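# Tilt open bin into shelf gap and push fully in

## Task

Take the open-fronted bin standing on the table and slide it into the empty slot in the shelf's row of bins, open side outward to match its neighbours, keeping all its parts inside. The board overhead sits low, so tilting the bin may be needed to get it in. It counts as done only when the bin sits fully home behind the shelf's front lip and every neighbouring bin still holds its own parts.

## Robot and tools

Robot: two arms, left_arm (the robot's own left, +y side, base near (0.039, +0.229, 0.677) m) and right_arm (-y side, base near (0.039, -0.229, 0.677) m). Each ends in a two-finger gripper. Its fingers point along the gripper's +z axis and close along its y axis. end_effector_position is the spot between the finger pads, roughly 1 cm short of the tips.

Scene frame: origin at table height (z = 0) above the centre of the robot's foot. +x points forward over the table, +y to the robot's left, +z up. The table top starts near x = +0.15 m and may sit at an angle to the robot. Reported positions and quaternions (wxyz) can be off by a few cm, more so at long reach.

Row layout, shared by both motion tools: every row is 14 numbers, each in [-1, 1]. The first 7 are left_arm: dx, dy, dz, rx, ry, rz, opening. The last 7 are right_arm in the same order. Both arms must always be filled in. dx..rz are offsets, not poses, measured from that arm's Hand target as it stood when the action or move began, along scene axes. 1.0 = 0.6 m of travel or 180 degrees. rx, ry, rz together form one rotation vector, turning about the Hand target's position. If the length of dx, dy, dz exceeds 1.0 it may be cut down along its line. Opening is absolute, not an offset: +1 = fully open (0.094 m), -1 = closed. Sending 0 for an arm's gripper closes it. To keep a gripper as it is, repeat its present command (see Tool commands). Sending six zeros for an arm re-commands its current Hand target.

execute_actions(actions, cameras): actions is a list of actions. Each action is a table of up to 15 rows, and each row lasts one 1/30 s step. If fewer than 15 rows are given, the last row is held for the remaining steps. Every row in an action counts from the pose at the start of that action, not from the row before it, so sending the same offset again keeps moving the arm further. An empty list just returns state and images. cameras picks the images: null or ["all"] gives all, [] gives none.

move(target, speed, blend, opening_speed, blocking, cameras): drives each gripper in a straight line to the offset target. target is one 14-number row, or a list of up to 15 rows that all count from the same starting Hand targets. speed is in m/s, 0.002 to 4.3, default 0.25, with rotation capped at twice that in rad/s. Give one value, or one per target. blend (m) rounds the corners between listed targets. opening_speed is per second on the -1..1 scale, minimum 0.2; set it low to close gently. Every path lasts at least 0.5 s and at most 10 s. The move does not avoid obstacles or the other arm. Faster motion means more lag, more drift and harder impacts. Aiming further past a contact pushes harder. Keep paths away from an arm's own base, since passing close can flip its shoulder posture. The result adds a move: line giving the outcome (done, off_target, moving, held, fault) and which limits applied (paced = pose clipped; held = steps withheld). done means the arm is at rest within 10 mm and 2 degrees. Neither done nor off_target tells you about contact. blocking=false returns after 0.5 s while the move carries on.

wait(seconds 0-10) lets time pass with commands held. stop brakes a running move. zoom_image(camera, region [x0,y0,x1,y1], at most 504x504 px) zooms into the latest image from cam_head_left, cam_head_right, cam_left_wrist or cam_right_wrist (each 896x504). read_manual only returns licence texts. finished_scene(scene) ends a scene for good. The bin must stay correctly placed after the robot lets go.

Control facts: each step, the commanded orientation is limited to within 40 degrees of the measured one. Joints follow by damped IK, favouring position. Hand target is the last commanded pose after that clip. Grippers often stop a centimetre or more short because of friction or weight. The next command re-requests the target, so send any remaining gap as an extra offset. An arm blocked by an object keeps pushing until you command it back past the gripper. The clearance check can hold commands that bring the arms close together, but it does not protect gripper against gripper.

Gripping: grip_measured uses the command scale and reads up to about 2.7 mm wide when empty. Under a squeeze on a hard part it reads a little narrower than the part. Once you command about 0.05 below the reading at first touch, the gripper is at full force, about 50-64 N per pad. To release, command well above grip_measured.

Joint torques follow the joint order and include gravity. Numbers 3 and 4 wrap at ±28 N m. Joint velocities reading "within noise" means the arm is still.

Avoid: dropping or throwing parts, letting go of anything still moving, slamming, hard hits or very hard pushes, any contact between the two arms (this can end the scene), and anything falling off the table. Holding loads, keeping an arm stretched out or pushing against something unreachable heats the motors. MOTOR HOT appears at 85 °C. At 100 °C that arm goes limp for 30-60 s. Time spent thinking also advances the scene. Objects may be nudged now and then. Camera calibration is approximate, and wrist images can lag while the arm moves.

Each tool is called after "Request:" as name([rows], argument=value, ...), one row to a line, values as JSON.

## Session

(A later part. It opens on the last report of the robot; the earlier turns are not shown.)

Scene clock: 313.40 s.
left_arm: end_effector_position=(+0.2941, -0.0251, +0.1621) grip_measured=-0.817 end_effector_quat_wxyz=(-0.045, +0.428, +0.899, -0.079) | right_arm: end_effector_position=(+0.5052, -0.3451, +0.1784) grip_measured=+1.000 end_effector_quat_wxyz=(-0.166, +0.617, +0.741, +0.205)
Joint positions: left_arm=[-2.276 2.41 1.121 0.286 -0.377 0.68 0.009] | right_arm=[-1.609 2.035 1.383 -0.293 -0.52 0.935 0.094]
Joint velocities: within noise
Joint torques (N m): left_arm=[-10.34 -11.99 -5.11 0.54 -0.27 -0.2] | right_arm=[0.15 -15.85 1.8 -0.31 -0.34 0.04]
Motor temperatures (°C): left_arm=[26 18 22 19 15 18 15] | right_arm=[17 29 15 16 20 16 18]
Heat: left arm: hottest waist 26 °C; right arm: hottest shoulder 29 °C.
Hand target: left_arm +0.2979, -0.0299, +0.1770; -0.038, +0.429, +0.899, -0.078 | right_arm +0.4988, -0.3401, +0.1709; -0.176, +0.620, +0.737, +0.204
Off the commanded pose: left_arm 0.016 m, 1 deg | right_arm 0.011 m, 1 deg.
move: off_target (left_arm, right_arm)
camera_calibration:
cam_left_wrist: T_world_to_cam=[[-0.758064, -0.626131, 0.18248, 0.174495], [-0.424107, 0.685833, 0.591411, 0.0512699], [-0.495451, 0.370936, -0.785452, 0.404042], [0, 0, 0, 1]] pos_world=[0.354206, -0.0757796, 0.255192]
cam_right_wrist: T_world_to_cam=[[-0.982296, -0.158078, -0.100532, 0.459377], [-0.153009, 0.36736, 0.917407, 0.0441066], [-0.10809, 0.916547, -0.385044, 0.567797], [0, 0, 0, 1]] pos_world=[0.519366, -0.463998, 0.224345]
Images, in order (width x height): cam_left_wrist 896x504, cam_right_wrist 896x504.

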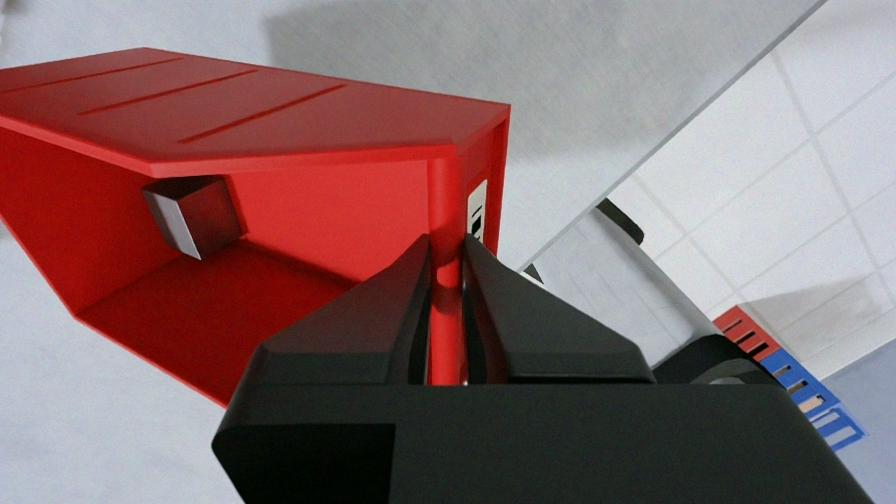

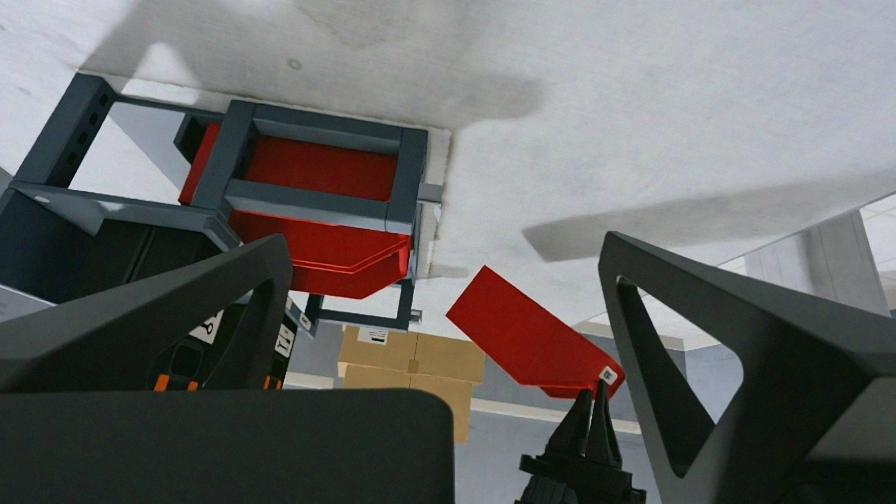

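Request:
execute_actions(actions=[], cameras=["cam_head_left", "cam_head_right"])

Request:
zoom_image(camera="cam_head_left", region=[260, 110, 420, 265])

Scene clock: 327.77 s.
left_arm: end_effector_position=(+0.2933, -0.0249, +0.1624) grip_measured=-0.817 end_effector_quat_wxyz=(-0.046, +0.428, +0.899, -0.079) | right_arm: end_effector_position=(+0.5052, -0.3451, +0.1784) grip_measured=+1.000 end_effector_quat_wxyz=(-0.166, +0.617, +0.741, +0.205)
Joint positions: left_arm=[-2.276 2.41 1.119 0.286 -0.377 0.679 0.009] | right_arm=[-1.609 2.035 1.383 -0.293 -0.52 0.935 0.094]
Joint velocities: within noise
Joint torques (N m): left_arm=[-9.93 -12.16 -5.18 0.58 -0.26 -0.15] | right_arm=[0.09 -14.97 1.76 -0.53 -0.34 0.05]
Motor temperatures (°C): left_arm=[26 18 22 19 15 18 16] | right_arm=[17 29 15 16 20 16 18]
Heat: left arm: hottest waist 26 °C; right arm: hottest shoulder 29 °C.
Hand target: left_arm +0.2977, -0.0298, +0.1770; -0.038, +0.429, +0.899, -0.078 | right_arm +0.4988, -0.3401, +0.1709; -0.176, +0.620, +0.737, +0.204
Tool commands: left_gripper/opening=-1.0 right_gripper/opening=+1.0
Off the commanded pose: left_arm 0.016 m, 1 deg | right_arm 0.011 m, 1 deg.
Images, in order (width x height): cam_head_left 896x504, cam_head_right 896x504.

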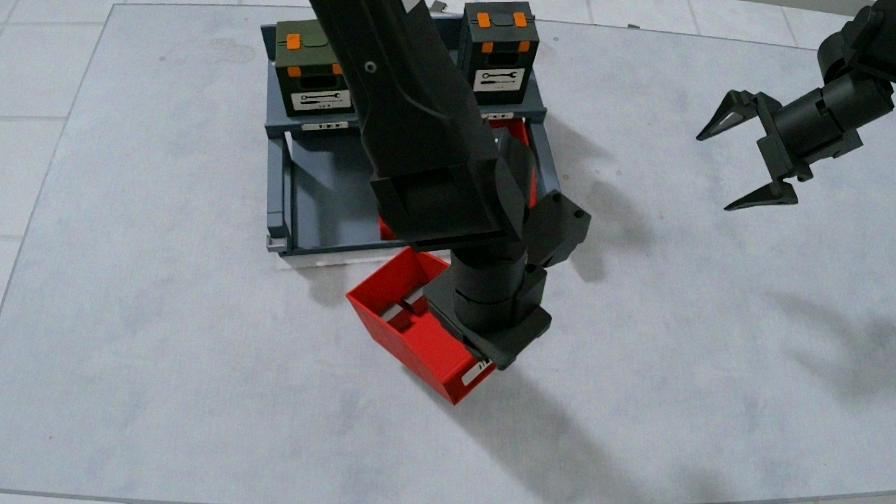

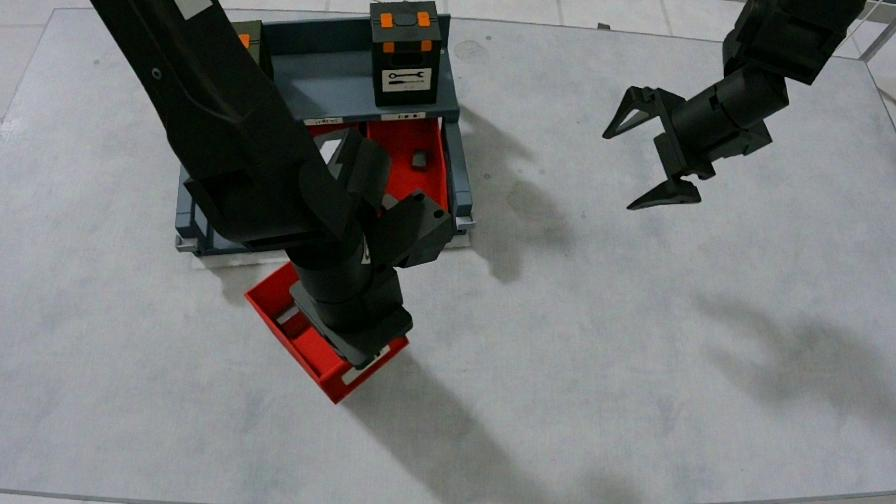

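Scaled by 3.150 from the camera's 896x504 image, which has a finer 1280x720 frame.

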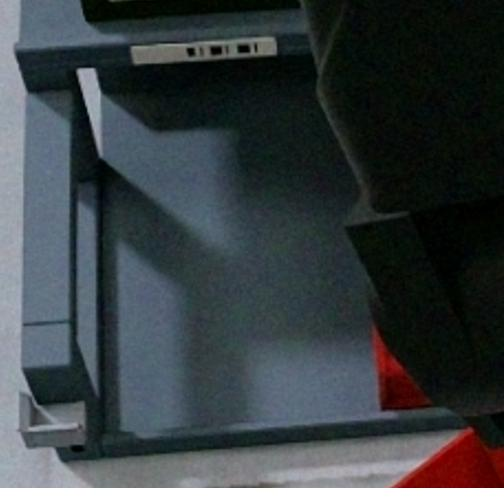

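Request:
move(target=[0.104, 0.241, 0.005, 0.034, -0.0832, -0.182, -1, 0, 0, 0, 0, 0, 0, 1], speed=0.08)

Request:
zoom_image(camera="cam_right_wrist", region=[300, 200, 600, 450])

Scene clock: 379.17 s.
left_arm: end_effector_position=(+0.3497, +0.1108, +0.1674) grip_measured=-0.817 end_effector_quat_wxyz=(+0.024, +0.668, +0.743, +0.029) | right_arm: end_effector_position=(+0.5052, -0.3451, +0.1784) grip_measured=+1.000 end_effector_quat_wxyz=(-0.166, +0.617, +0.741, +0.205)
Joint positions: left_arm=[-2.061 2.286 0.943 0.635 -0.368 1.52 0.009] | right_arm=[-1.609 2.035 1.383 -0.293 -0.52 0.935 0.094]
Joint velocities: within noise
Joint torques (N m): left_arm=[-5.83 -12.75 -6.12 1.47 0.11 0.06] | right_arm=[-0.15 -15.79 1.69 -0.47 -0.37 0.01]
Motor temperatures (°C): left_arm=[26 19 22 19 15 18 16] | right_arm=[17 29 15 16 20 16 18]
Heat: left arm: hottest waist 26 °C; right arm: hottest shoulder 29 °C.
Hand target: left_arm +0.3600, +0.1148, +0.1800; +0.035, +0.668, +0.742, +0.039 | right_arm +0.4988, -0.3401, +0.1709; -0.176, +0.620, +0.737, +0.204
Off the commanded pose: left_arm 0.017 m, 2 deg | right_arm 0.011 m, 1 deg.
move: off_target (left_arm, right_arm)
camera_calibration:
cam_left_wrist: T_world_to_cam=[[-0.991016, -0.111851, -0.0733297, 0.368102], [-0.13353, 0.796301, 0.589979, -0.135111], [-0.00759742, 0.59447, -0.804082, 0.192978], [0, 0, 0, 1]] pos_world=[0.348219, 0.0340422, 0.261876]
cam_right_wrist: T_world_to_cam=[[-0.982296, -0.158078, -0.100532, 0.459377], [-0.153009, 0.36736, 0.917407, 0.0441066], [-0.10809, 0.916547, -0.385044, 0.567797], [0, 0, 0, 1]] pos_world=[0.519366, -0.463998, 0.224345]

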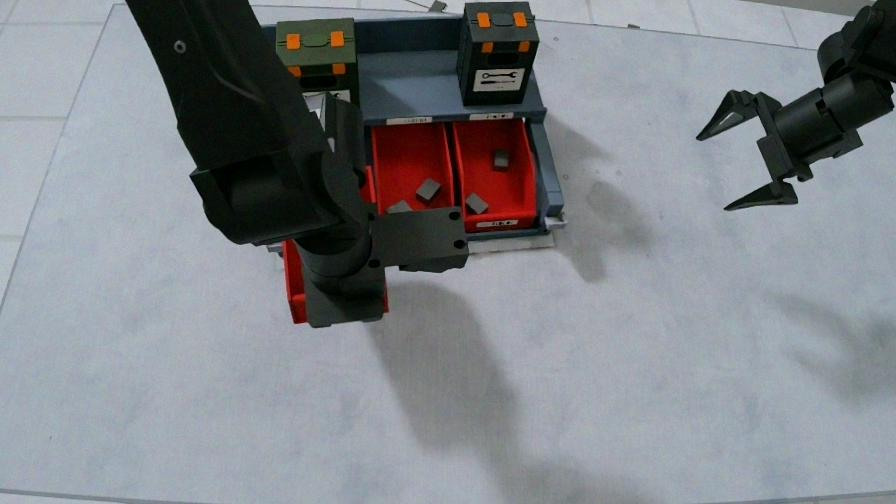

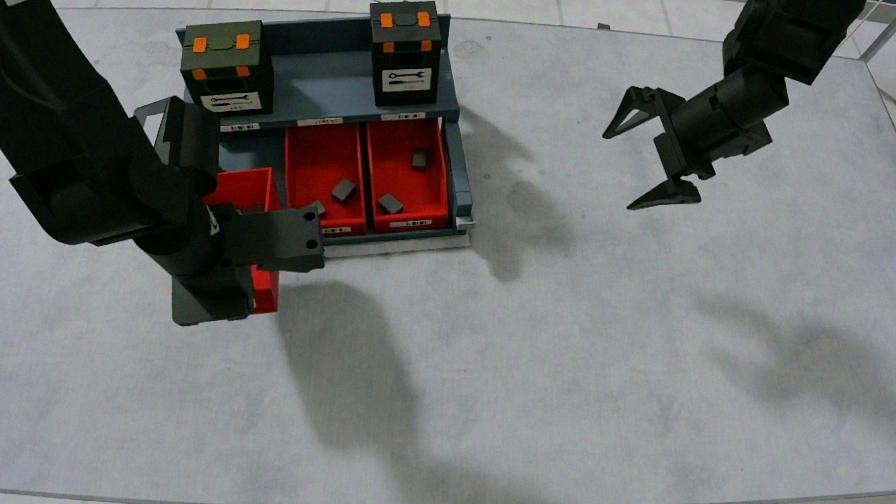

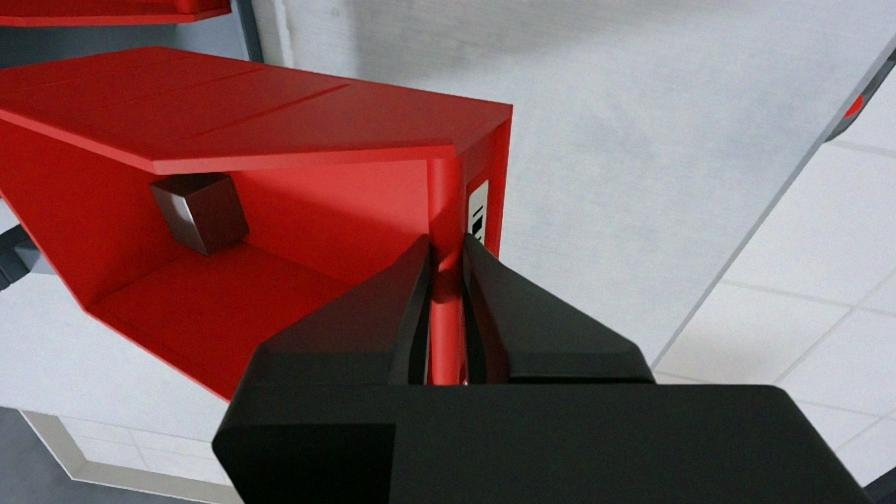

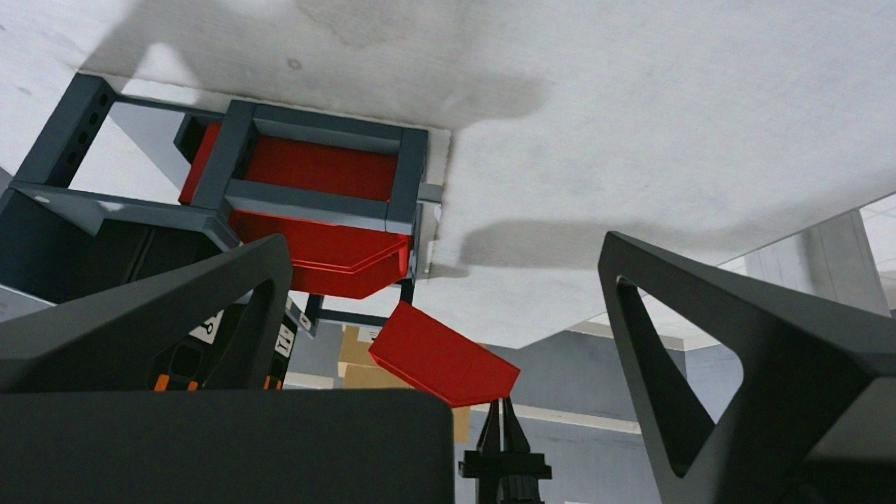

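Scaled by 1.680 from the camera's 896x504 image, which has a finer 1280x720 frame.

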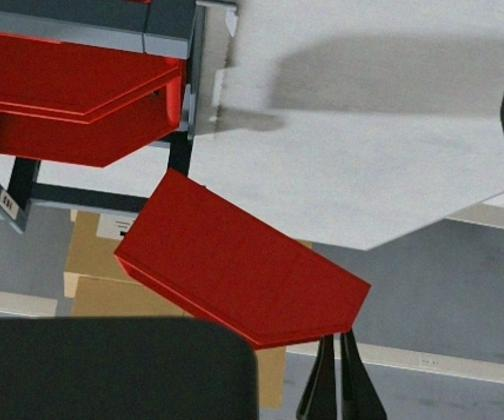

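Request:
zoom_image(camera="cam_left_wrist", region=[0, 0, 320, 180])

Request:
zoom_image(camera="cam_head_left", region=[240, 200, 420, 340])

Request:
zoom_image(camera="cam_head_right", region=[150, 140, 330, 340])

Scaled by 1.575 from the camera's 896x504 image, which has a finer 1280x720 frame.

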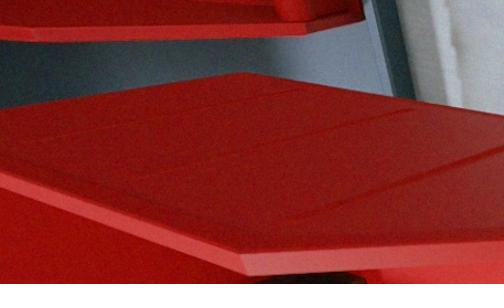

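Scaled by 2.800 from the camera's 896x504 image, which has a finer 1280x720 frame.

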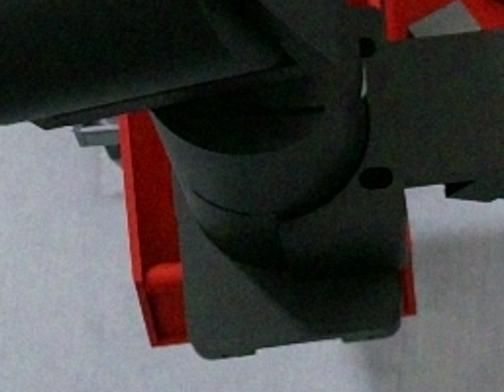

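Scaled by 2.520 from the camera's 896x504 image, which has a finer 1280x720 frame.

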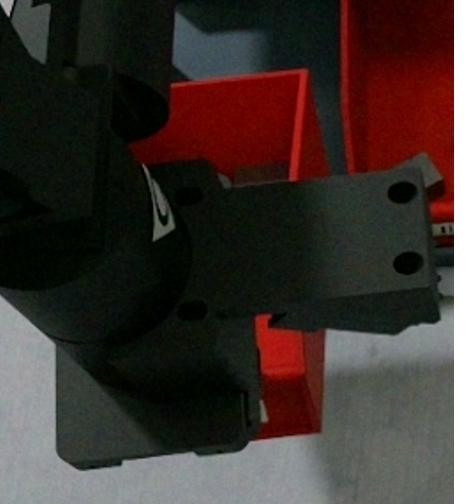

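Request:
move(target=[0.04, 0.013, -0.03, 0, 0, -0.0083, -1, 0, 0, 0, 0, 0, 0, 1], speed=0.08)

Request:
zoom_image(camera="cam_head_left", region=[240, 200, 420, 340])

Request:
zoom_image(camera="cam_right_wrist", region=[300, 200, 600, 450])

Scene clock: 407.17 s.
left_arm: end_effector_position=(+0.3649, +0.1210, +0.1544) grip_measured=-0.817 end_effector_quat_wxyz=(+0.023, +0.678, +0.734, +0.027) | right_arm: end_effector_position=(+0.5052, -0.3451, +0.1784) grip_measured=+1.000 end_effector_quat_wxyz=(-0.166, +0.617, +0.741, +0.205)
Joint positions: left_arm=[-2.032 2.284 0.989 0.59 -0.344 1.565 0.009] | right_arm=[-1.609 2.035 1.383 -0.293 -0.52 0.935 0.094]
Joint velocities: within noise
Joint torques (N m): left_arm=[-5.89 -12.81 -3.86 0.68 0.14 0.05] | right_arm=[0.15 -15.27 1.89 -0.61 -0.34 0.03]
Motor temperatures (°C): left_arm=[26 18 23 19 15 18 16] | right_arm=[17 29 15 16 20 16 18]
Heat: left arm: hottest waist 26 °C; right arm: hottest shoulder 29 °C.
Hand target: left_arm +0.3842, +0.1227, +0.1620; +0.035, +0.678, +0.733, +0.038 | right_arm +0.4988, -0.3401, +0.1709; -0.176, +0.620, +0.737, +0.204
Off the commanded pose: left_arm 0.021 m, 2 deg | right_arm 0.011 m, 1 deg.
move: off_target (left_arm, right_arm)
camera_calibration:
cam_left_wrist: T_world_to_cam=[[-0.993893, -0.0857299, -0.0694777, 0.380601], [-0.110239, 0.79943, 0.590559, -0.142508], [0.00491406, 0.594611, -0.803998, 0.172119], [0, 0, 0, 1]] pos_world=[0.361721, 0.0442104, 0.248986]
cam_right_wrist: T_world_to_cam=[[-0.982296, -0.158078, -0.100532, 0.459377], [-0.153009, 0.36736, 0.917407, 0.0441066], [-0.10809, 0.916547, -0.385044, 0.567797], [0, 0, 0, 1]] pos_world=[0.519366, -0.463998, 0.224345]

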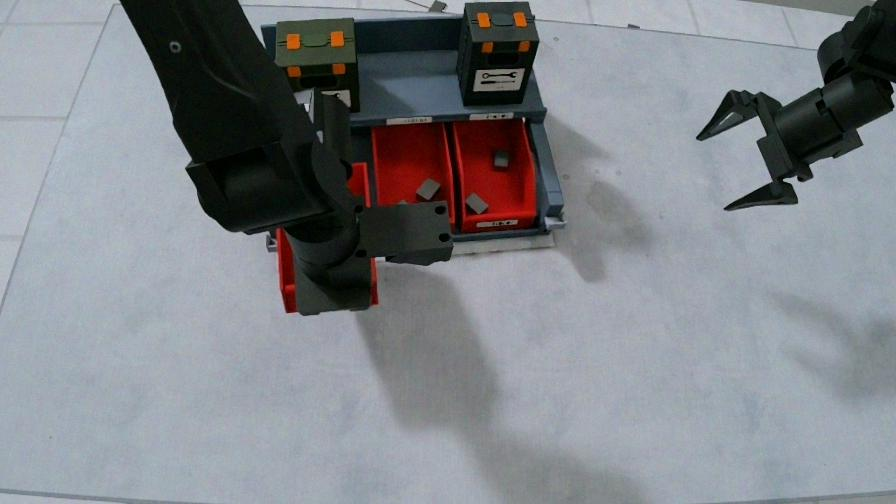

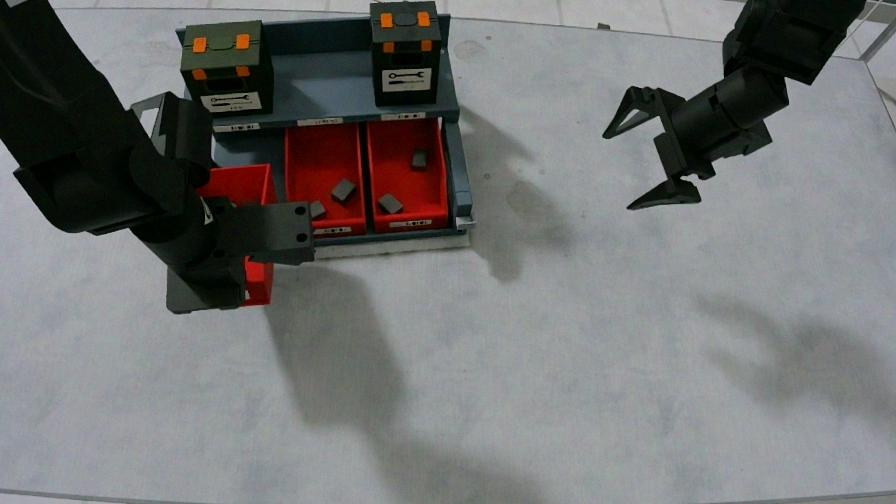

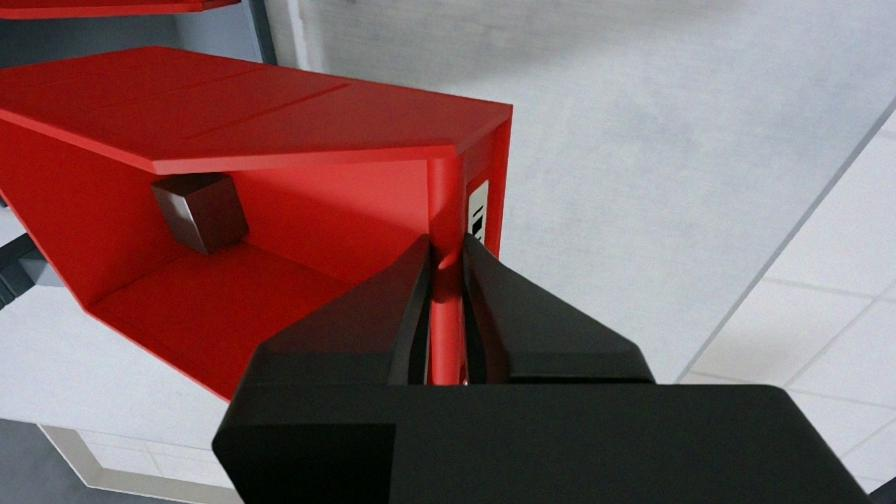

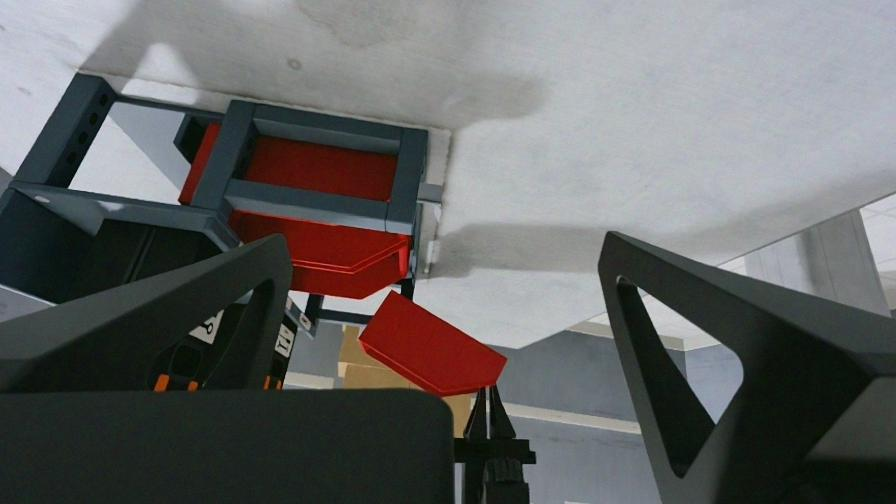

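Scaled by 2.800 from the camera's 896x504 image, which has a finer 1280x720 frame.

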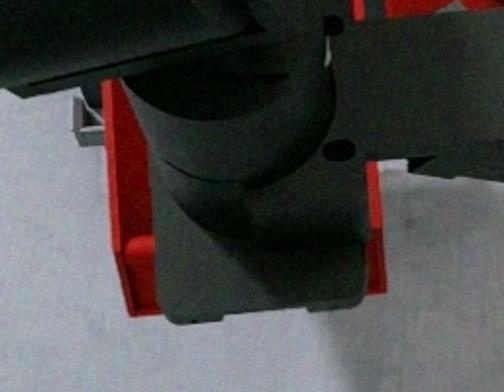

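Scaled by 1.680 from the camera's 896x504 image, which has a finer 1280x720 frame.

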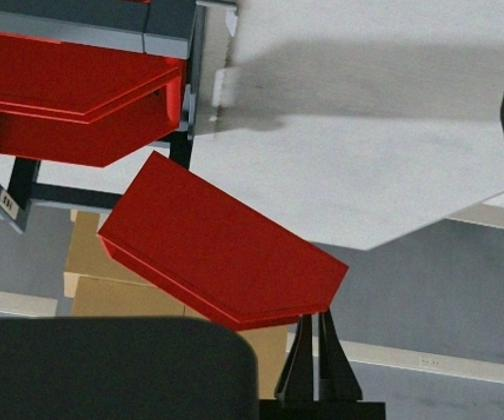

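Request:
move(target=[0.022, -0.005, -0.065, 0, 0, 0, -1, 0, 0, 0, 0, 0, 0, 1], speed=0.06)

Request:
zoom_image(camera="cam_head_left", region=[240, 130, 420, 330])

Request:
zoom_image(camera="cam_right_wrist", region=[300, 200, 600, 450])

Scene clock: 415.20 s.
left_arm: end_effector_position=(+0.3913, +0.1197, +0.1218) grip_measured=-0.817 end_effector_quat_wxyz=(+0.030, +0.676, +0.736, +0.034) | right_arm: end_effector_position=(+0.5052, -0.3451, +0.1784) grip_measured=+1.000 end_effector_quat_wxyz=(-0.166, +0.617, +0.741, +0.205)
Joint positions: left_arm=[-2.015 2.335 1.111 0.544 -0.33 1.577 0.009] | right_arm=[-1.609 2.035 1.383 -0.293 -0.52 0.935 0.094]
Joint velocities: within noise
Joint torques (N m): left_arm=[-6.12 -11.46 -3.07 0.83 0.16 0.03] | right_arm=[-0.03 -15.15 1.78 -0.54 -0.36 0.04]
Motor temperatures (°C): left_arm=[26 18 23 19 15 18 16] | right_arm=[17 29 15 16 20 16 18]
Heat: left arm: hottest waist 26 °C; right arm: hottest shoulder 29 °C.
Hand target: left_arm +0.3971, +0.1196, +0.1229; +0.035, +0.678, +0.733, +0.038 | right_arm +0.4988, -0.3401, +0.1709; -0.176, +0.620, +0.737, +0.204
Off the commanded pose: left_arm 0.006 m, 1 deg | right_arm 0.011 m, 1 deg.
move: off_target (right_arm)
camera_calibration:
cam_left_wrist: T_world_to_cam=[[-0.991858, -0.0911313, -0.0889575, 0.406764], [-0.126142, 0.799048, 0.587886, -0.112691], [0.0175066, 0.594321, -0.804038, 0.141537], [0, 0, 0, 1]] pos_world=[0.386759, 0.0429956, 0.216235]
cam_right_wrist: T_world_to_cam=[[-0.982296, -0.158078, -0.100532, 0.459377], [-0.153009, 0.36736, 0.917407, 0.0441066], [-0.10809, 0.916547, -0.385044, 0.567797], [0, 0, 0, 1]] pos_world=[0.519366, -0.463998, 0.224345]

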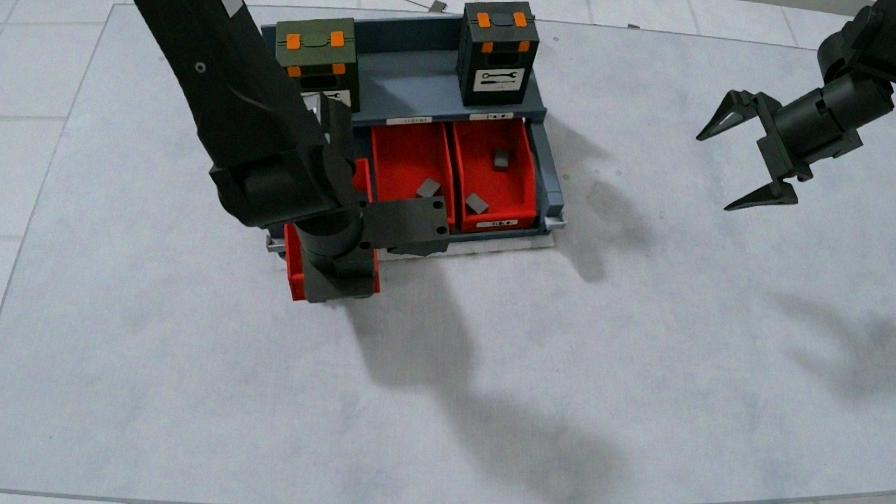

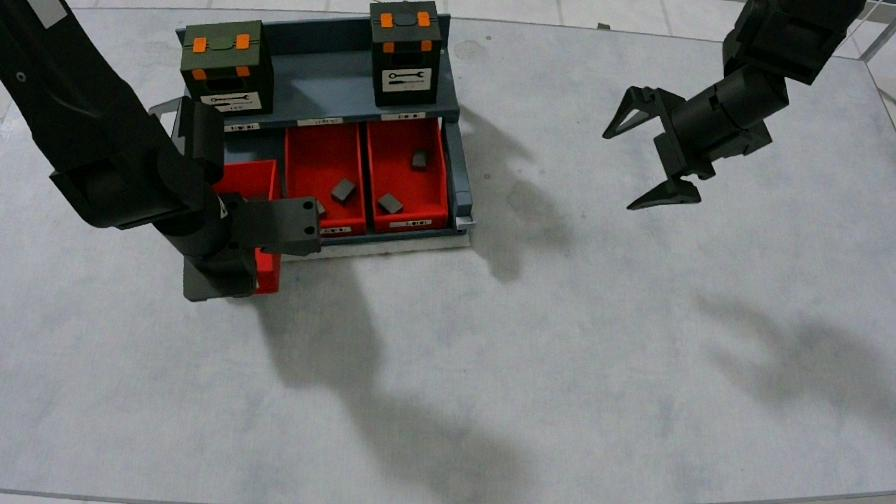

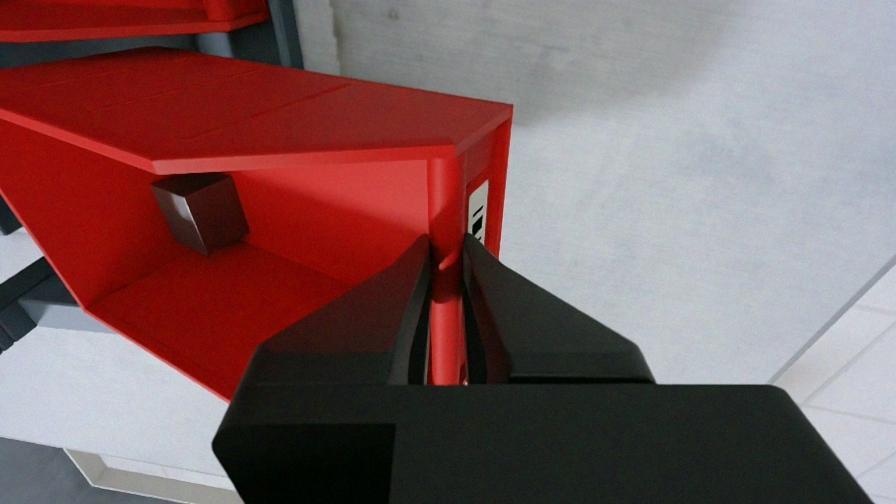

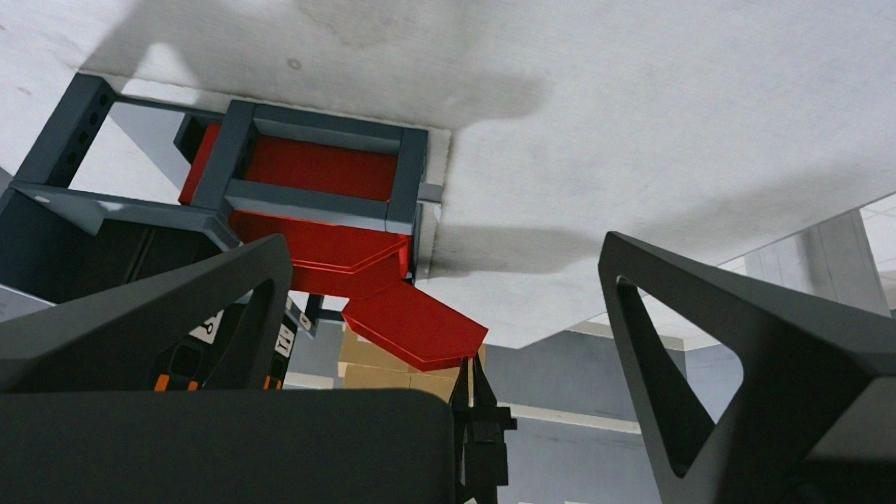

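Scaled by 2.520 from the camera's 896x504 image, which has a finer 1280x720 frame.

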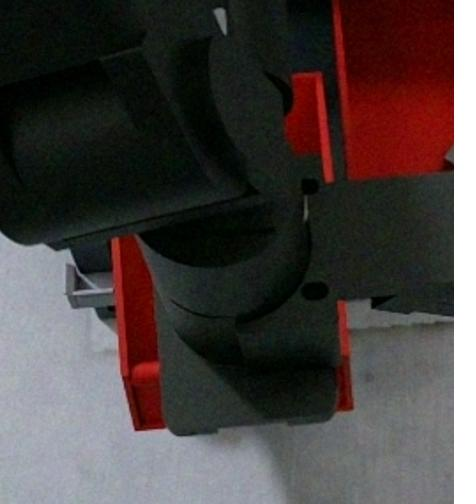

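Scaled by 1.680 from the camera's 896x504 image, which has a finer 1280x720 frame.

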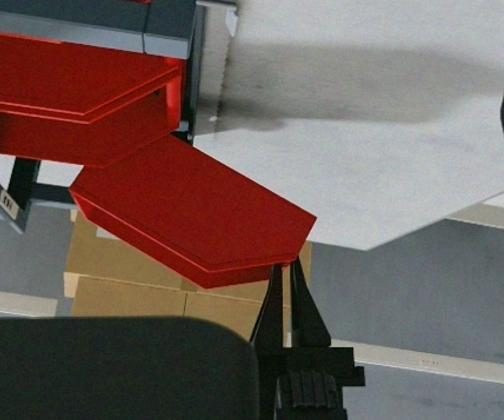

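Request:
move(target=[0.005, 0, -0.04, 0, 0, 0, -1, 0, 0, 0, 0, 0, 0, 1], speed=0.05, cameras=["cam_head_left", "cam_left_wrist", "cam_right_wrist"])

Request:
zoom_image(camera="cam_right_wrist", region=[300, 200, 600, 450])

Scene clock: 423.47 s.
left_arm: end_effector_position=(+0.3953, +0.1205, +0.0987) grip_measured=-0.817 end_effector_quat_wxyz=(+0.031, +0.675, +0.736, +0.035) | right_arm: end_effector_position=(+0.5052, -0.3451, +0.1784) grip_measured=+1.000 end_effector_quat_wxyz=(-0.166, +0.617, +0.741, +0.205)
Joint positions: left_arm=[-2.001 2.385 1.18 0.529 -0.32 1.586 0.009] | right_arm=[-1.609 2.035 1.383 -0.293 -0.52 0.935 0.094]
Joint velocities: within noise
Joint torques (N m): left_arm=[-6.12 -11.52 -2.76 0.77 0.19 0.05] | right_arm=[0.09 -15.03 1.76 -0.5 -0.39 0.03]
Motor temperatures (°C): left_arm=[26 18 23 19 15 18 16] | right_arm=[17 29 15 16 20 16 18]
Heat: left arm: hottest waist 26 °C; right arm: hottest shoulder 29 °C.
Hand target: left_arm +0.4004, +0.1197, +0.0990; +0.035, +0.678, +0.733, +0.038 | right_arm +0.4988, -0.3401, +0.1709; -0.176, +0.620, +0.737, +0.204
Off the commanded pose: left_arm 0.005 m, 1 deg | right_arm 0.011 m, 1 deg.
move: off_target (right_arm)
camera_calibration:
cam_left_wrist: T_world_to_cam=[[-0.991489, -0.0930023, -0.0911074, 0.408997], [-0.128941, 0.79824, 0.588377, -0.0981383], [0.0180051, 0.595117, -0.803437, 0.122132], [0, 0, 0, 1]] pos_world=[0.390663, 0.0436926, 0.193131]
cam_right_wrist: T_world_to_cam=[[-0.982296, -0.158078, -0.100532, 0.459377], [-0.153009, 0.36736, 0.917407, 0.0441066], [-0.10809, 0.916547, -0.385044, 0.567797], [0, 0, 0, 1]] pos_world=[0.519366, -0.463998, 0.224345]
Images, in order (width x height): cam_head_left 896x504, cam_left_wrist 896x504, cam_right_wrist 896x504.

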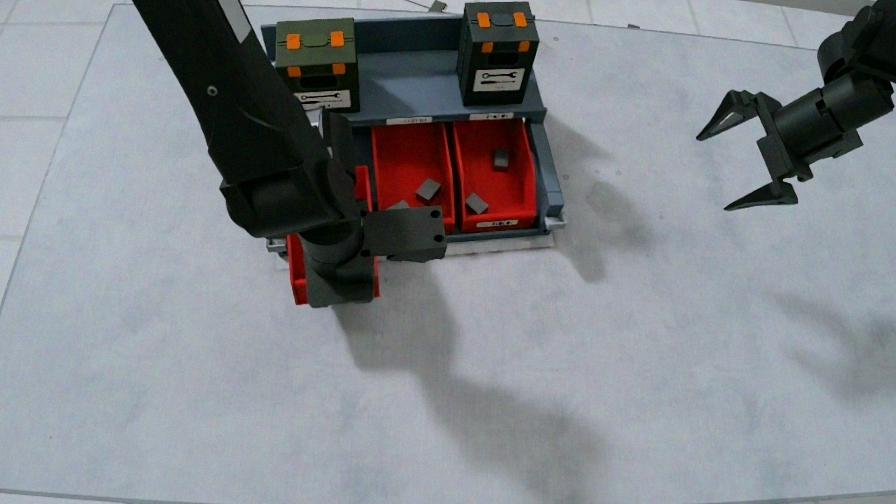

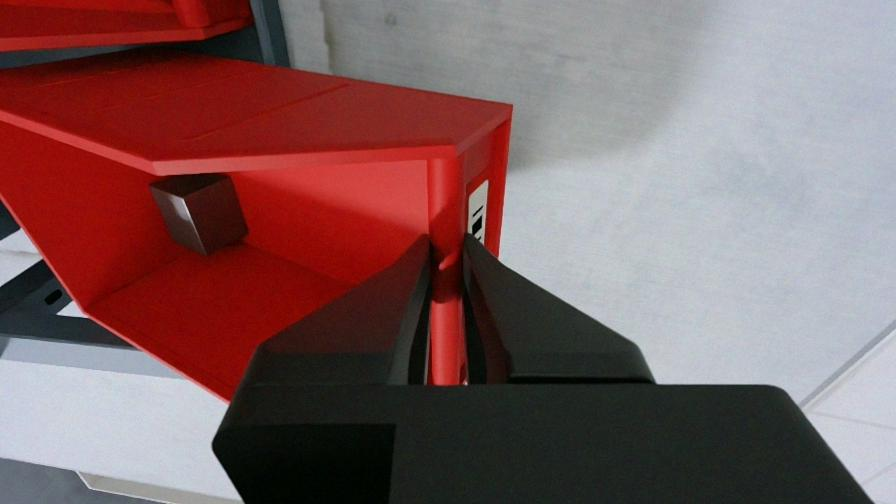

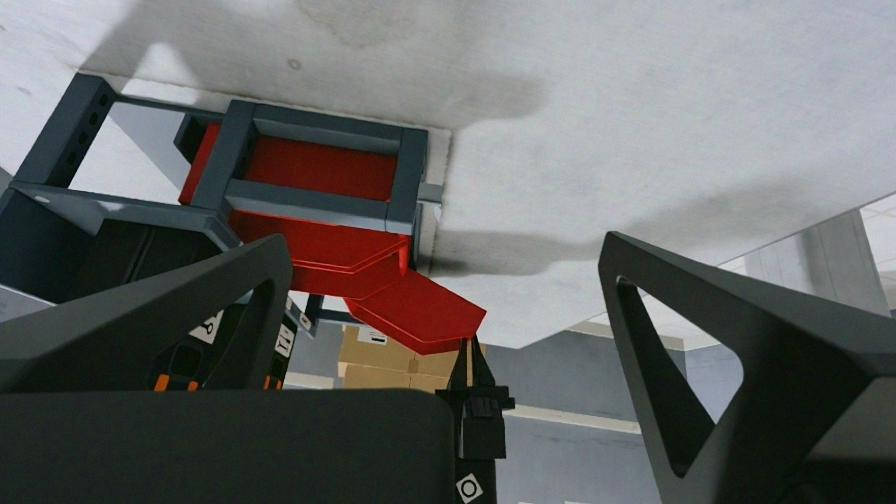

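Scaled by 1.680 from the camera's 896x504 image, which has a finer 1280x720 frame.

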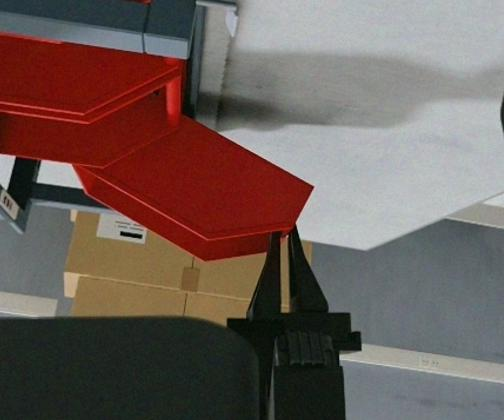

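Request:
move(target=[0.0, 0, -0.02, 0, 0, 0, -1, 0, 0, 0, 0, 0, 0, 1], speed=0.05, cameras=["cam_left_wrist", "cam_right_wrist"])

Request:
zoom_image(camera="cam_right_wrist", region=[300, 200, 600, 450])

Scene clock: 434.17 s.
left_arm: end_effector_position=(+0.3983, +0.1180, +0.0901) grip_measured=-0.817 end_effector_quat_wxyz=(+0.034, +0.674, +0.737, +0.036) | right_arm: end_effector_position=(+0.5052, -0.3451, +0.1784) grip_measured=+1.000 end_effector_quat_wxyz=(-0.166, +0.617, +0.741, +0.205)
Joint positions: left_arm=[-2 2.405 1.209 0.528 -0.316 1.587 0.009] | right_arm=[-1.609 2.035 1.383 -0.293 -0.52 0.935 0.094]
Joint velocities: within noise
Joint torques (N m): left_arm=[-5.42 -10.87 -2.33 0.62 0.27 0.09] | right_arm=[0.26 -15.79 1.66 -0.5 -0.33 0.06]
Motor temperatures (°C): left_arm=[25 18 22 19 15 18 16] | right_arm=[17 29 15 16 20 16 18]
Heat: left arm: hottest waist 25 °C; right arm: hottest shoulder 29 °C.
Hand target: left_arm +0.4003, +0.1195, +0.0870; +0.035, +0.678, +0.733, +0.038 | right_arm +0.4988, -0.3401, +0.1709; -0.176, +0.620, +0.737, +0.204
Off the commanded pose: left_arm 0.004 m, 1 deg | right_arm 0.011 m, 1 deg.
move: off_target (right_arm)
camera_calibration:
cam_left_wrist: T_world_to_cam=[[-0.990688, -0.0947294, -0.0977896, 0.411399], [-0.134243, 0.79941, 0.585596, -0.0885029], [0.0227009, 0.59327, -0.804683, 0.11502], [0, 0, 0, 1]] pos_world=[0.393077, 0.0414839, 0.184612]
cam_right_wrist: T_world_to_cam=[[-0.982296, -0.158078, -0.100532, 0.459377], [-0.153009, 0.36736, 0.917407, 0.0441066], [-0.10809, 0.916547, -0.385044, 0.567797], [0, 0, 0, 1]] pos_world=[0.519366, -0.463998, 0.224345]
Images, in order (width x height): cam_left_wrist 896x504, cam_right_wrist 896x504.

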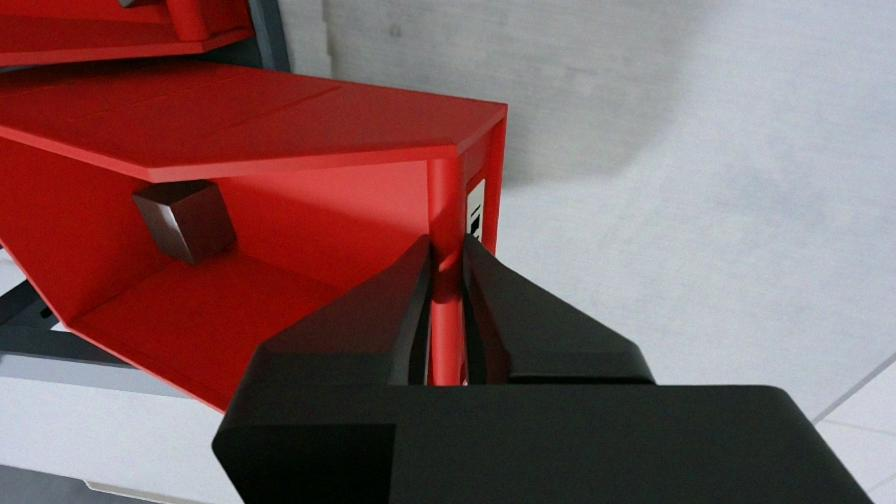

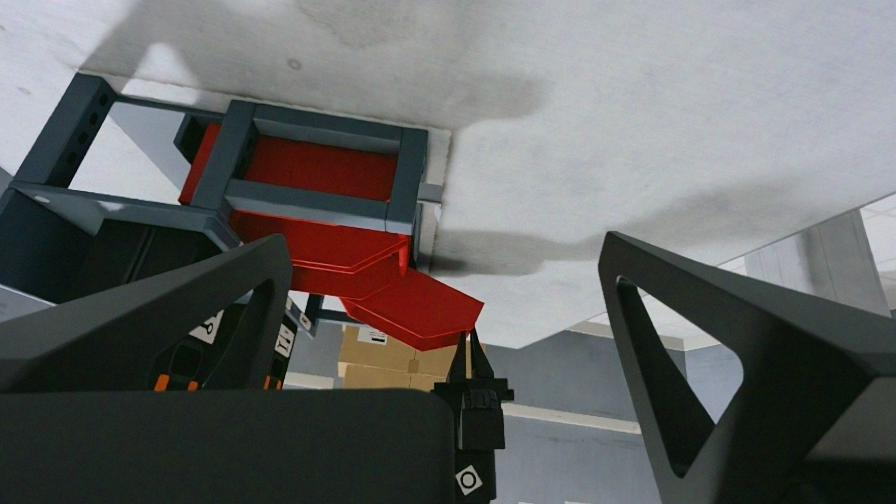

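Scaled by 1.680 from the camera's 896x504 image, which has a finer 1280x720 frame.

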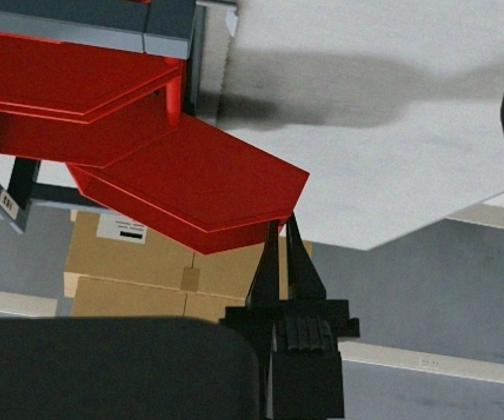

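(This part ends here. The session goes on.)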